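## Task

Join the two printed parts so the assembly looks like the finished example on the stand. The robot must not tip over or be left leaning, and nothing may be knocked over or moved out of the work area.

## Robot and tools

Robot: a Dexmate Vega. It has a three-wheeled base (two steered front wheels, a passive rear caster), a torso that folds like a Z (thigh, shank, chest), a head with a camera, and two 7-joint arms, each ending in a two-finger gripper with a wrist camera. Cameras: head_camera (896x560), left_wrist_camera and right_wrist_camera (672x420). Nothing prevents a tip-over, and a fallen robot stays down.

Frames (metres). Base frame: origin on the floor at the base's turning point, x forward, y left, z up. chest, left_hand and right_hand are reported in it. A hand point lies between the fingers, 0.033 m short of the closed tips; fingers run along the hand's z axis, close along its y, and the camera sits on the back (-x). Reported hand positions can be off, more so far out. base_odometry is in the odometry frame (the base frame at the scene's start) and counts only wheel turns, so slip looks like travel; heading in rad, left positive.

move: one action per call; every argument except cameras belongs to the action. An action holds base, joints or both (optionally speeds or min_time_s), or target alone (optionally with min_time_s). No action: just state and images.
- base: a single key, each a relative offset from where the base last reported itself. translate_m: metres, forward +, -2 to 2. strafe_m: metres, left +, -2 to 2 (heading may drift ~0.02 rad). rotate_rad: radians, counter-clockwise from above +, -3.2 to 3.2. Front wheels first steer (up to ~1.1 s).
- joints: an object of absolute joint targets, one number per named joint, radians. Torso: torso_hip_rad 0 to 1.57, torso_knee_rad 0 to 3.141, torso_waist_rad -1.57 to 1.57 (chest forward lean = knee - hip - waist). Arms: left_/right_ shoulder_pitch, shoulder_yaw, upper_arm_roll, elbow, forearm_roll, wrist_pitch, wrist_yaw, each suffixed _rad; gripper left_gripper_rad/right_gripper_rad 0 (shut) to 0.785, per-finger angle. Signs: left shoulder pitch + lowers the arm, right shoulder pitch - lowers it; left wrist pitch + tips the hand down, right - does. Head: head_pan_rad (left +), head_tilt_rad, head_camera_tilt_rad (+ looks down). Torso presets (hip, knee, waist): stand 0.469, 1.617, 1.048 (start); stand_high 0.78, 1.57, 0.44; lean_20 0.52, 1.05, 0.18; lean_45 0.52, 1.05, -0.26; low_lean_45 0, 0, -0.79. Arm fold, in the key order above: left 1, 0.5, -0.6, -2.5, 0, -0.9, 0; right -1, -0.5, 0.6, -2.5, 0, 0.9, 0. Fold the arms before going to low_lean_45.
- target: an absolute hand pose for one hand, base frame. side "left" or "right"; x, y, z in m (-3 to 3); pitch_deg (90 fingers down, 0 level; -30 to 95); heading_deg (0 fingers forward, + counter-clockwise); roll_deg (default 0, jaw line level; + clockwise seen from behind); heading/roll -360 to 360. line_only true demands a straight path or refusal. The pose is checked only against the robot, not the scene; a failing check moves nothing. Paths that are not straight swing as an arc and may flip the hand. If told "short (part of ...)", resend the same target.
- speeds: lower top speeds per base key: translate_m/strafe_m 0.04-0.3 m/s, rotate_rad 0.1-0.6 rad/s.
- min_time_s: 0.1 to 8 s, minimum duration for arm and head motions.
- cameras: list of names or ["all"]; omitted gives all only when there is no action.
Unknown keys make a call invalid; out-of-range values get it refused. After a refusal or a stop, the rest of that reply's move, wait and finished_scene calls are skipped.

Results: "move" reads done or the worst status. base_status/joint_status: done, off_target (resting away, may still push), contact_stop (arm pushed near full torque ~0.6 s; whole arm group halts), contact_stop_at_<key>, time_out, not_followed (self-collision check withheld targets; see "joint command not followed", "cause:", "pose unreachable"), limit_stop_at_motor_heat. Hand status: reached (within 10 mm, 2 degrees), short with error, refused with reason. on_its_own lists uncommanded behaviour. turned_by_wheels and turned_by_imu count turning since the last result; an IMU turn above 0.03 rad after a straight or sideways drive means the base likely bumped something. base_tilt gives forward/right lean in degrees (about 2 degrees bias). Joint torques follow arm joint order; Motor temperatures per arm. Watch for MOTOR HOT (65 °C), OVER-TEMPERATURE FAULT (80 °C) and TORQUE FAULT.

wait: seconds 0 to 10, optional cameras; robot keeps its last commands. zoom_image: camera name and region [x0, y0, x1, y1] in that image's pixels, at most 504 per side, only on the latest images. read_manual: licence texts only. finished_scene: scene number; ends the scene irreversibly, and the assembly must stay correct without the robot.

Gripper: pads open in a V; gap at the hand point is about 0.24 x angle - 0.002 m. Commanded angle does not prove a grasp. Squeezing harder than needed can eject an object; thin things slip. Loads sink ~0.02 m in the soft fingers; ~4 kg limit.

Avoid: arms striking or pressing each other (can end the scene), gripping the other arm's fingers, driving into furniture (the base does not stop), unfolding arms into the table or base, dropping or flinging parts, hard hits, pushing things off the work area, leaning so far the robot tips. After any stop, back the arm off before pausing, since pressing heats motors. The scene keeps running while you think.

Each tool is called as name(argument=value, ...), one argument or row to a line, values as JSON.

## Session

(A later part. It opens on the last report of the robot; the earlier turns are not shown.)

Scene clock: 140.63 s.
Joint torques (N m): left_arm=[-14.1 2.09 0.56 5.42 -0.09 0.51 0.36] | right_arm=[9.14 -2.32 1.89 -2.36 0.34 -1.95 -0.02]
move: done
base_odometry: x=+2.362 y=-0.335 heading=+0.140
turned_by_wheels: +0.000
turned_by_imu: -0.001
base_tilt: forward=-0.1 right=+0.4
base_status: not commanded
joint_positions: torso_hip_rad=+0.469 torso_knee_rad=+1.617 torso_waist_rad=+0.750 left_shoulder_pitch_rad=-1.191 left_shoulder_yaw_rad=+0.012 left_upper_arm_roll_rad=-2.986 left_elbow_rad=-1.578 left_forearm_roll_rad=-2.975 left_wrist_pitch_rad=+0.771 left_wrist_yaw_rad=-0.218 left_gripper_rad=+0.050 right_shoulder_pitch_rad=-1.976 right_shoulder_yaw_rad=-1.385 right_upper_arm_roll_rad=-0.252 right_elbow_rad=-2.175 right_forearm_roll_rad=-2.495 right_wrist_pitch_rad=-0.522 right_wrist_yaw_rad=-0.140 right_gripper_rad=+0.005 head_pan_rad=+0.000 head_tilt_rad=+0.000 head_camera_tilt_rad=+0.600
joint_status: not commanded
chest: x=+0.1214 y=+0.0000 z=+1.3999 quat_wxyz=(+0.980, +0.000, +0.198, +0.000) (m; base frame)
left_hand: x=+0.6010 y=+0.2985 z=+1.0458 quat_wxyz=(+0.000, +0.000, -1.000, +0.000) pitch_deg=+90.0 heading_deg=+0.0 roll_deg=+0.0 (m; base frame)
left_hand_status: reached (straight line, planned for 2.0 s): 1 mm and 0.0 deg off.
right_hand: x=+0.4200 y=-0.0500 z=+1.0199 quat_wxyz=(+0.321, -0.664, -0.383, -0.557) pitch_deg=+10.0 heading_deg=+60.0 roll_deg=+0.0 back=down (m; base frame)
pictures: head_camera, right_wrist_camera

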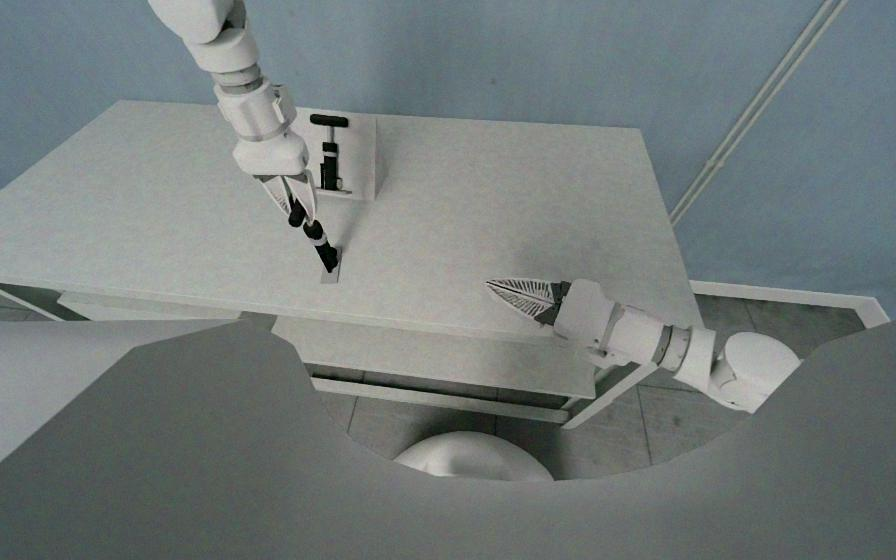

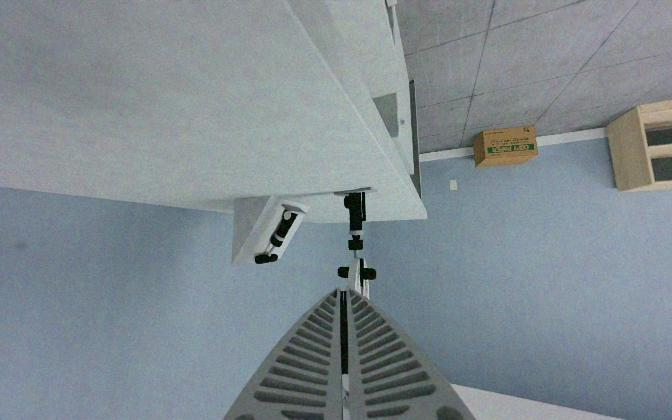

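move(
  target={"side":"left","x":0.601,"y":0.2985,"z":1.035,"pitch_deg":90,"heading_deg":0,"line_only":true},
  min_time_s=2,
  cameras=["head_camera","right_wrist_camera"],
)

zoom_image(
  camera="right_wrist_camera",
  region=[310, 180, 410, 280],
)

zoom_image(
  camera="head_camera",
  region=[280, 190, 350, 290],
)

Scene clock: 143.57 s.
Joint torques (N m): left_arm=[-13.98 2.61 -1.61 4.89 -0.01 -1.26 0.44] | right_arm=[9.56 -1.74 1.7 -2.16 0.04 -2.7 -0.27]
move: done
base_odometry: x=+2.362 y=-0.335 heading=+0.140
turned_by_wheels: +0.000
turned_by_imu: -0.001
base_tilt: forward=-0.2 right=+0.2
base_status: not commanded
joint_positions: torso_hip_rad=+0.469 torso_knee_rad=+1.617 torso_waist_rad=+0.750 left_shoulder_pitch_rad=-1.171 left_shoulder_yaw_rad=+0.014 left_upper_arm_roll_rad=-2.987 left_elbow_rad=-1.580 left_forearm_roll_rad=-2.980 left_wrist_pitch_rad=+0.749 left_wrist_yaw_rad=-0.212 left_gripper_rad=+0.050 right_shoulder_pitch_rad=-1.976 right_shoulder_yaw_rad=-1.385 right_upper_arm_roll_rad=-0.252 right_elbow_rad=-2.175 right_forearm_roll_rad=-2.495 right_wrist_pitch_rad=-0.522 right_wrist_yaw_rad=-0.140 right_gripper_rad=+0.005 head_pan_rad=+0.000 head_tilt_rad=+0.000 head_camera_tilt_rad=+0.600
joint_status: not commanded
chest: x=+0.1214 y=+0.0000 z=+1.3999 quat_wxyz=(+0.980, +0.000, +0.198, +0.000) (m; base frame)
left_hand: x=+0.6010 y=+0.2985 z=+1.0357 quat_wxyz=(+0.000, +0.000, -1.000, +0.000) pitch_deg=+90.0 heading_deg=+0.0 roll_deg=+0.0 (m; base frame)
left_hand_status: reached (straight line, planned for 2.0 s): 1 mm and 0.0 deg off.
right_hand: x=+0.4199 y=-0.0500 z=+1.0199 quat_wxyz=(+0.321, -0.664, -0.383, -0.557) pitch_deg=+10.0 heading_deg=+60.0 roll_deg=+0.0 back=down (m; base frame)
pictures: head_camera, right_wrist_camera

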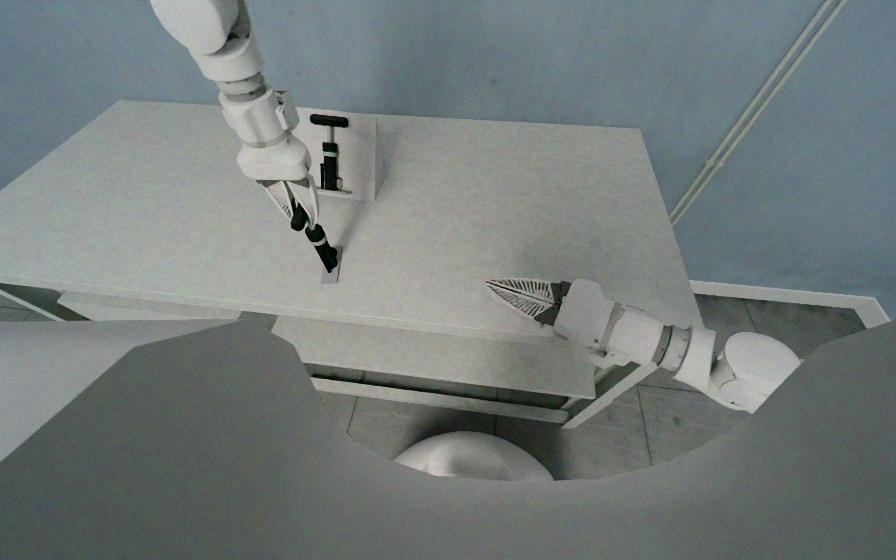

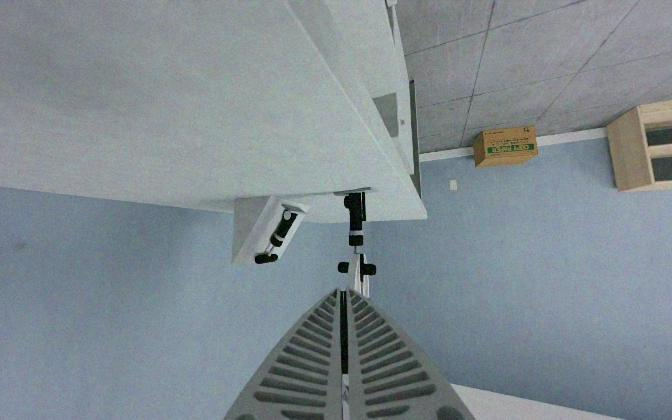

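Scaled by 5.040 from the camera's 672x420 image, which has a finer 960x600 frame.

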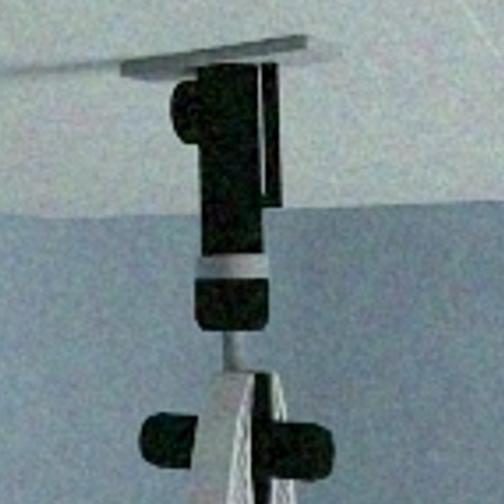

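Scaled by 5.040 from the camera's 896x560 image, which has a finer 960x600 frame.

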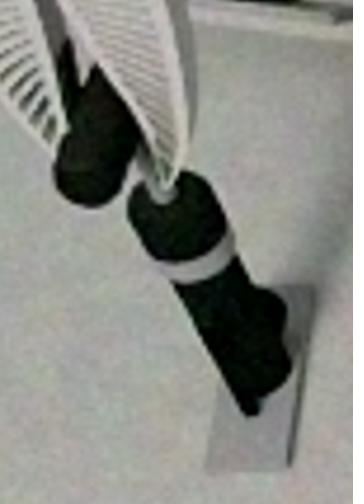

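move(
  target={"side":"left","x":0.601,"y":0.2985,"z":1.032,"pitch_deg":90,"heading_deg":0,"line_only":true},
  min_time_s=1.5,
)

move(
  joints={"left_gripper_rad":0.3},
  min_time_s=2,
  cameras=["head_camera","right_wrist_camera","left_wrist_camera"],
)

zoom_image(
  camera="right_wrist_camera",
  region=[310, 180, 410, 280],
)

Scene clock: 146.07 s.
Joint torques (N m): left_arm=[-8.5 1.04 0.84 4.25 0.13 -1.37 0.9] | right_arm=[10.28 -5.41 1.88 -3.59 0.16 -2.41 0.14]
move: done
base_odometry: x=+2.362 y=-0.335 heading=+0.140
turned_by_wheels: +0.000
turned_by_imu: -0.001
base_tilt: forward=-0.2 right=+0.3
base_status: not commanded
joint_positions: torso_hip_rad=+0.469 torso_knee_rad=+1.617 torso_waist_rad=+0.750 left_shoulder_pitch_rad=-1.164 left_shoulder_yaw_rad=+0.014 left_upper_arm_roll_rad=-2.987 left_elbow_rad=-1.581 left_forearm_roll_rad=-2.982 left_wrist_pitch_rad=+0.743 left_wrist_yaw_rad=-0.211 left_gripper_rad=+0.050 right_shoulder_pitch_rad=-1.976 right_shoulder_yaw_rad=-1.385 right_upper_arm_roll_rad=-0.252 right_elbow_rad=-2.175 right_forearm_roll_rad=-2.495 right_wrist_pitch_rad=-0.522 right_wrist_yaw_rad=-0.140 right_gripper_rad=+0.005 head_pan_rad=+0.000 head_tilt_rad=+0.000 head_camera_tilt_rad=+0.600
joint_status: not commanded
chest: x=+0.1213 y=+0.0000 z=+1.3999 quat_wxyz=(+0.980, +0.000, +0.198, +0.000) (m; base frame)
left_hand: x=+0.6010 y=+0.2986 z=+1.0326 quat_wxyz=(+0.000, +0.000, -1.000, +0.000) pitch_deg=+90.0 heading_deg=+0.0 roll_deg=+0.0 (m; base frame)
left_hand_status: reached (straight line, planned for 1.5 s): 1 mm and 0.0 deg off.
right_hand: x=+0.4199 y=-0.0500 z=+1.0200 quat_wxyz=(+0.321, -0.663, -0.383, -0.557) pitch_deg=+10.0 heading_deg=+60.0 roll_deg=+0.0 back=down (m; base frame)
pictures: none

Scene clock: 146.83 s.
Joint torques (N m): left_arm=[-14.89 1.22 -0.68 5.53 -0.08 -0.16 0.35] | right_arm=[10.4 -1.95 1.97 -3.31 -0.01 -1.79 0.05]
move: done
base_odometry: x=+2.362 y=-0.335 heading=+0.140
turned_by_wheels: +0.000
turned_by_imu: +0.000
base_tilt: forward=-0.3 right=+0.3
base_status: not commanded
joint_positions: torso_hip_rad=+0.469 torso_knee_rad=+1.617 torso_waist_rad=+0.750 left_shoulder_pitch_rad=-1.164 left_shoulder_yaw_rad=+0.014 left_upper_arm_roll_rad=-2.987 left_elbow_rad=-1.581 left_forearm_roll_rad=-2.982 left_wrist_pitch_rad=+0.742 left_wrist_yaw_rad=-0.210 left_gripper_rad=+0.300 right_shoulder_pitch_rad=-1.976 right_shoulder_yaw_rad=-1.385 right_upper_arm_roll_rad=-0.252 right_elbow_rad=-2.175 right_forearm_roll_rad=-2.495 right_wrist_pitch_rad=-0.522 right_wrist_yaw_rad=-0.140 right_gripper_rad=+0.005 head_pan_rad=+0.000 head_tilt_rad=+0.000 head_camera_tilt_rad=+0.600
joint_status: all done
chest: x=+0.1213 y=+0.0000 z=+1.3999 quat_wxyz=(+0.980, +0.000, +0.198, +0.000) (m; base frame)
left_hand: x=+0.6010 y=+0.2986 z=+1.0322 quat_wxyz=(+0.000, +0.000, -1.000, +0.000) pitch_deg=+90.0 heading_deg=+0.0 roll_deg=+0.0 (m; base frame)
right_hand: x=+0.4199 y=-0.0500 z=+1.0199 quat_wxyz=(+0.321, -0.663, -0.383, -0.557) pitch_deg=+10.0 heading_deg=+60.0 roll_deg=+0.0 back=down (m; base frame)
pictures: head_camera, left_wrist_camera, right_wrist_camera

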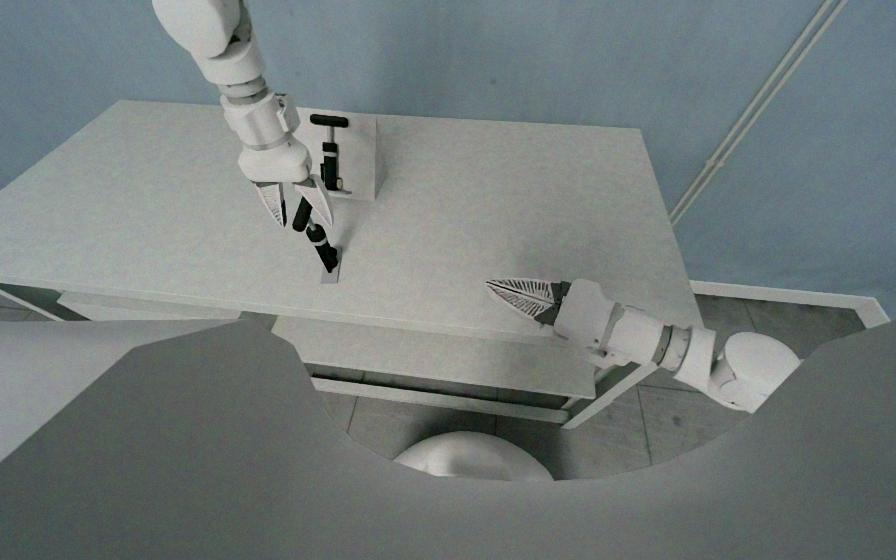

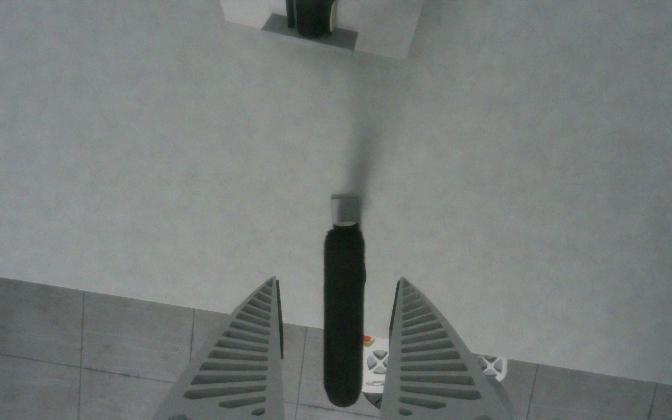

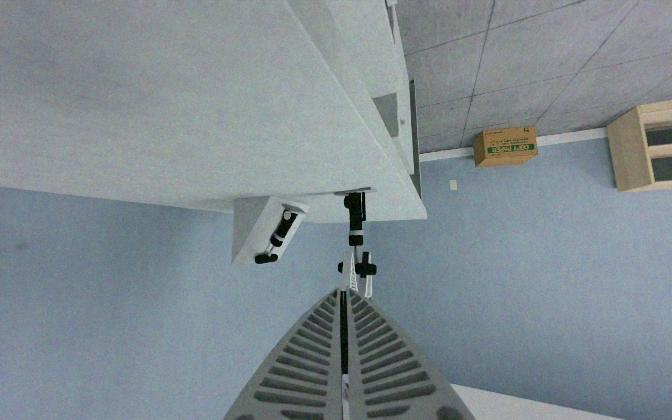

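Scaled by 5.040 from the camera's 672x420 image, which has a finer 960x600 frame.

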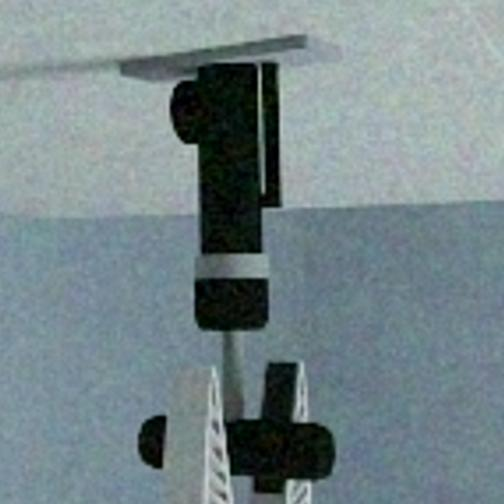

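move(
  target={"side":"left","x":0.601,"y":0.3,"z":1.15,"pitch_deg":90,"heading_deg":0,"line_only":true},
  cameras=["head_camera","right_wrist_camera"],
)

zoom_image(
  camera="right_wrist_camera",
  region=[310, 180, 410, 280],
)

zoom_image(
  camera="head_camera",
  region=[270, 100, 400, 290],
)

Scene clock: 149.77 s.
Joint torques (N m): left_arm=[-24.66 -3.49 -1.04 7.56 0.55 -0.36 -0.08] | right_arm=[8.64 -1.94 2.43 -3.67 -0.02 -2.11 -0.04]
move: done
base_odometry: x=+2.362 y=-0.335 heading=+0.140
turned_by_wheels: +0.000
turned_by_imu: -0.001
base_tilt: forward=-0.3 right=+0.2
base_status: not commanded
joint_positions: torso_hip_rad=+0.469 torso_knee_rad=+1.617 torso_waist_rad=+0.750 left_shoulder_pitch_rad=-1.354 left_shoulder_yaw_rad=+0.006 left_upper_arm_roll_rad=-2.988 left_elbow_rad=-1.487 left_forearm_roll_rad=-2.894 left_wrist_pitch_rad=+1.021 left_wrist_yaw_rad=-0.296 left_gripper_rad=+0.300 right_shoulder_pitch_rad=-1.976 right_shoulder_yaw_rad=-1.385 right_upper_arm_roll_rad=-0.252 right_elbow_rad=-2.175 right_forearm_roll_rad=-2.495 right_wrist_pitch_rad=-0.522 right_wrist_yaw_rad=-0.140 right_gripper_rad=+0.005 head_pan_rad=+0.000 head_tilt_rad=+0.000 head_camera_tilt_rad=+0.600
joint_status: not commanded
chest: x=+0.1213 y=+0.0000 z=+1.3999 quat_wxyz=(+0.980, +0.000, +0.198, +0.000) (m; base frame)
left_hand: x=+0.6009 y=+0.3000 z=+1.1478 quat_wxyz=(+0.000, +0.000, -1.000, +0.000) pitch_deg=+90.0 heading_deg=+0.0 roll_deg=+0.0 (m; base frame)
left_hand_status: reached (straight line, planned for 1.2 s): 2 mm and 0.0 deg off.
right_hand: x=+0.4199 y=-0.0500 z=+1.0199 quat_wxyz=(+0.321, -0.664, -0.383, -0.557) pitch_deg=+10.0 heading_deg=+60.0 roll_deg=+0.0 back=down (m; base frame)
pictures: head_camera, right_wrist_camera

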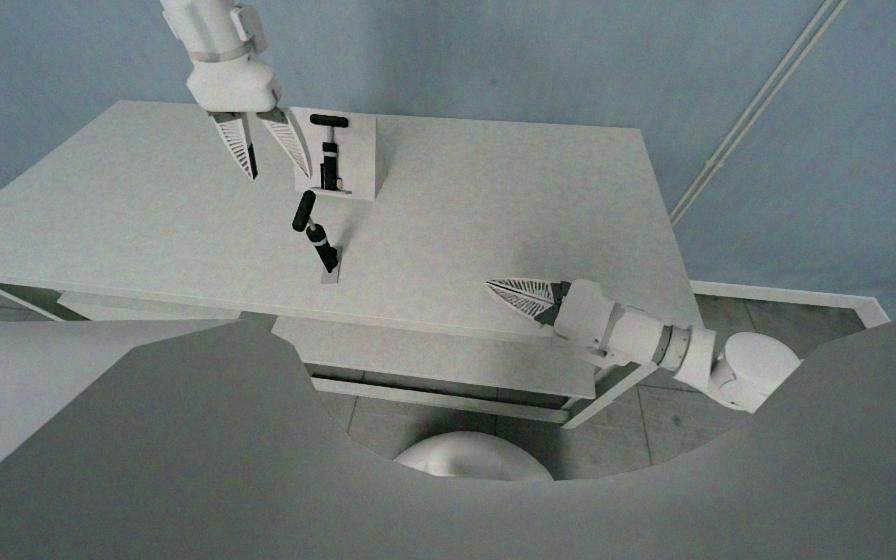

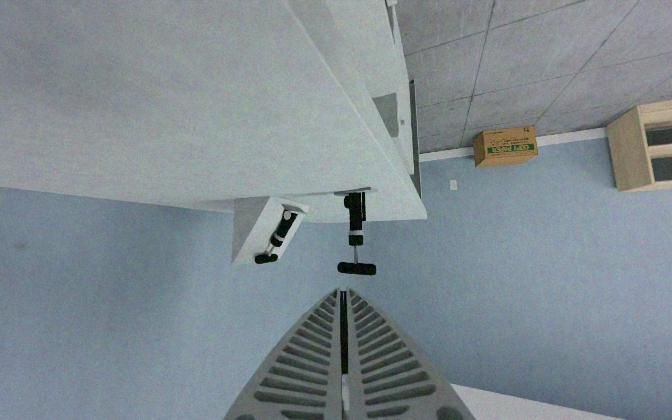

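Scaled by 5.040 from the camera's 672x420 image, which has a finer 960x600 frame.

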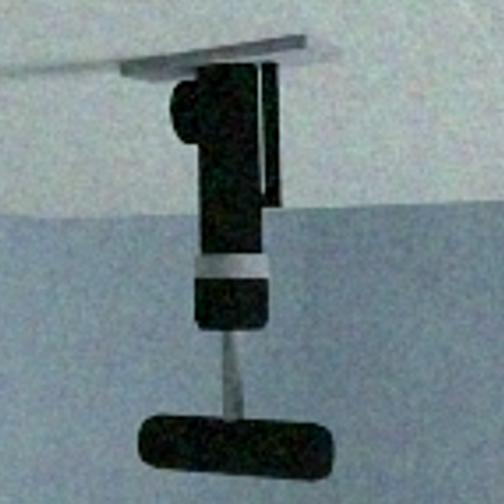

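Scaled by 2.653 from the camera's 896x560 image, which has a finer 960x600 frame.

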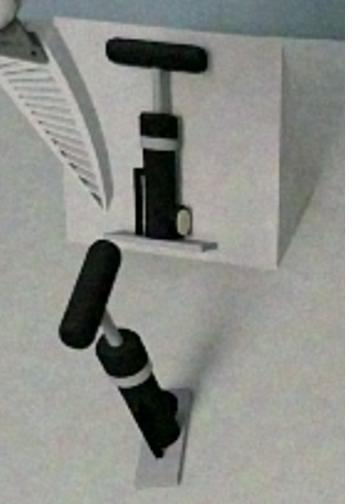

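Seated and upright, matches the model.

finished_scene(
  scene=1,
)

The scene is finished: the task was done.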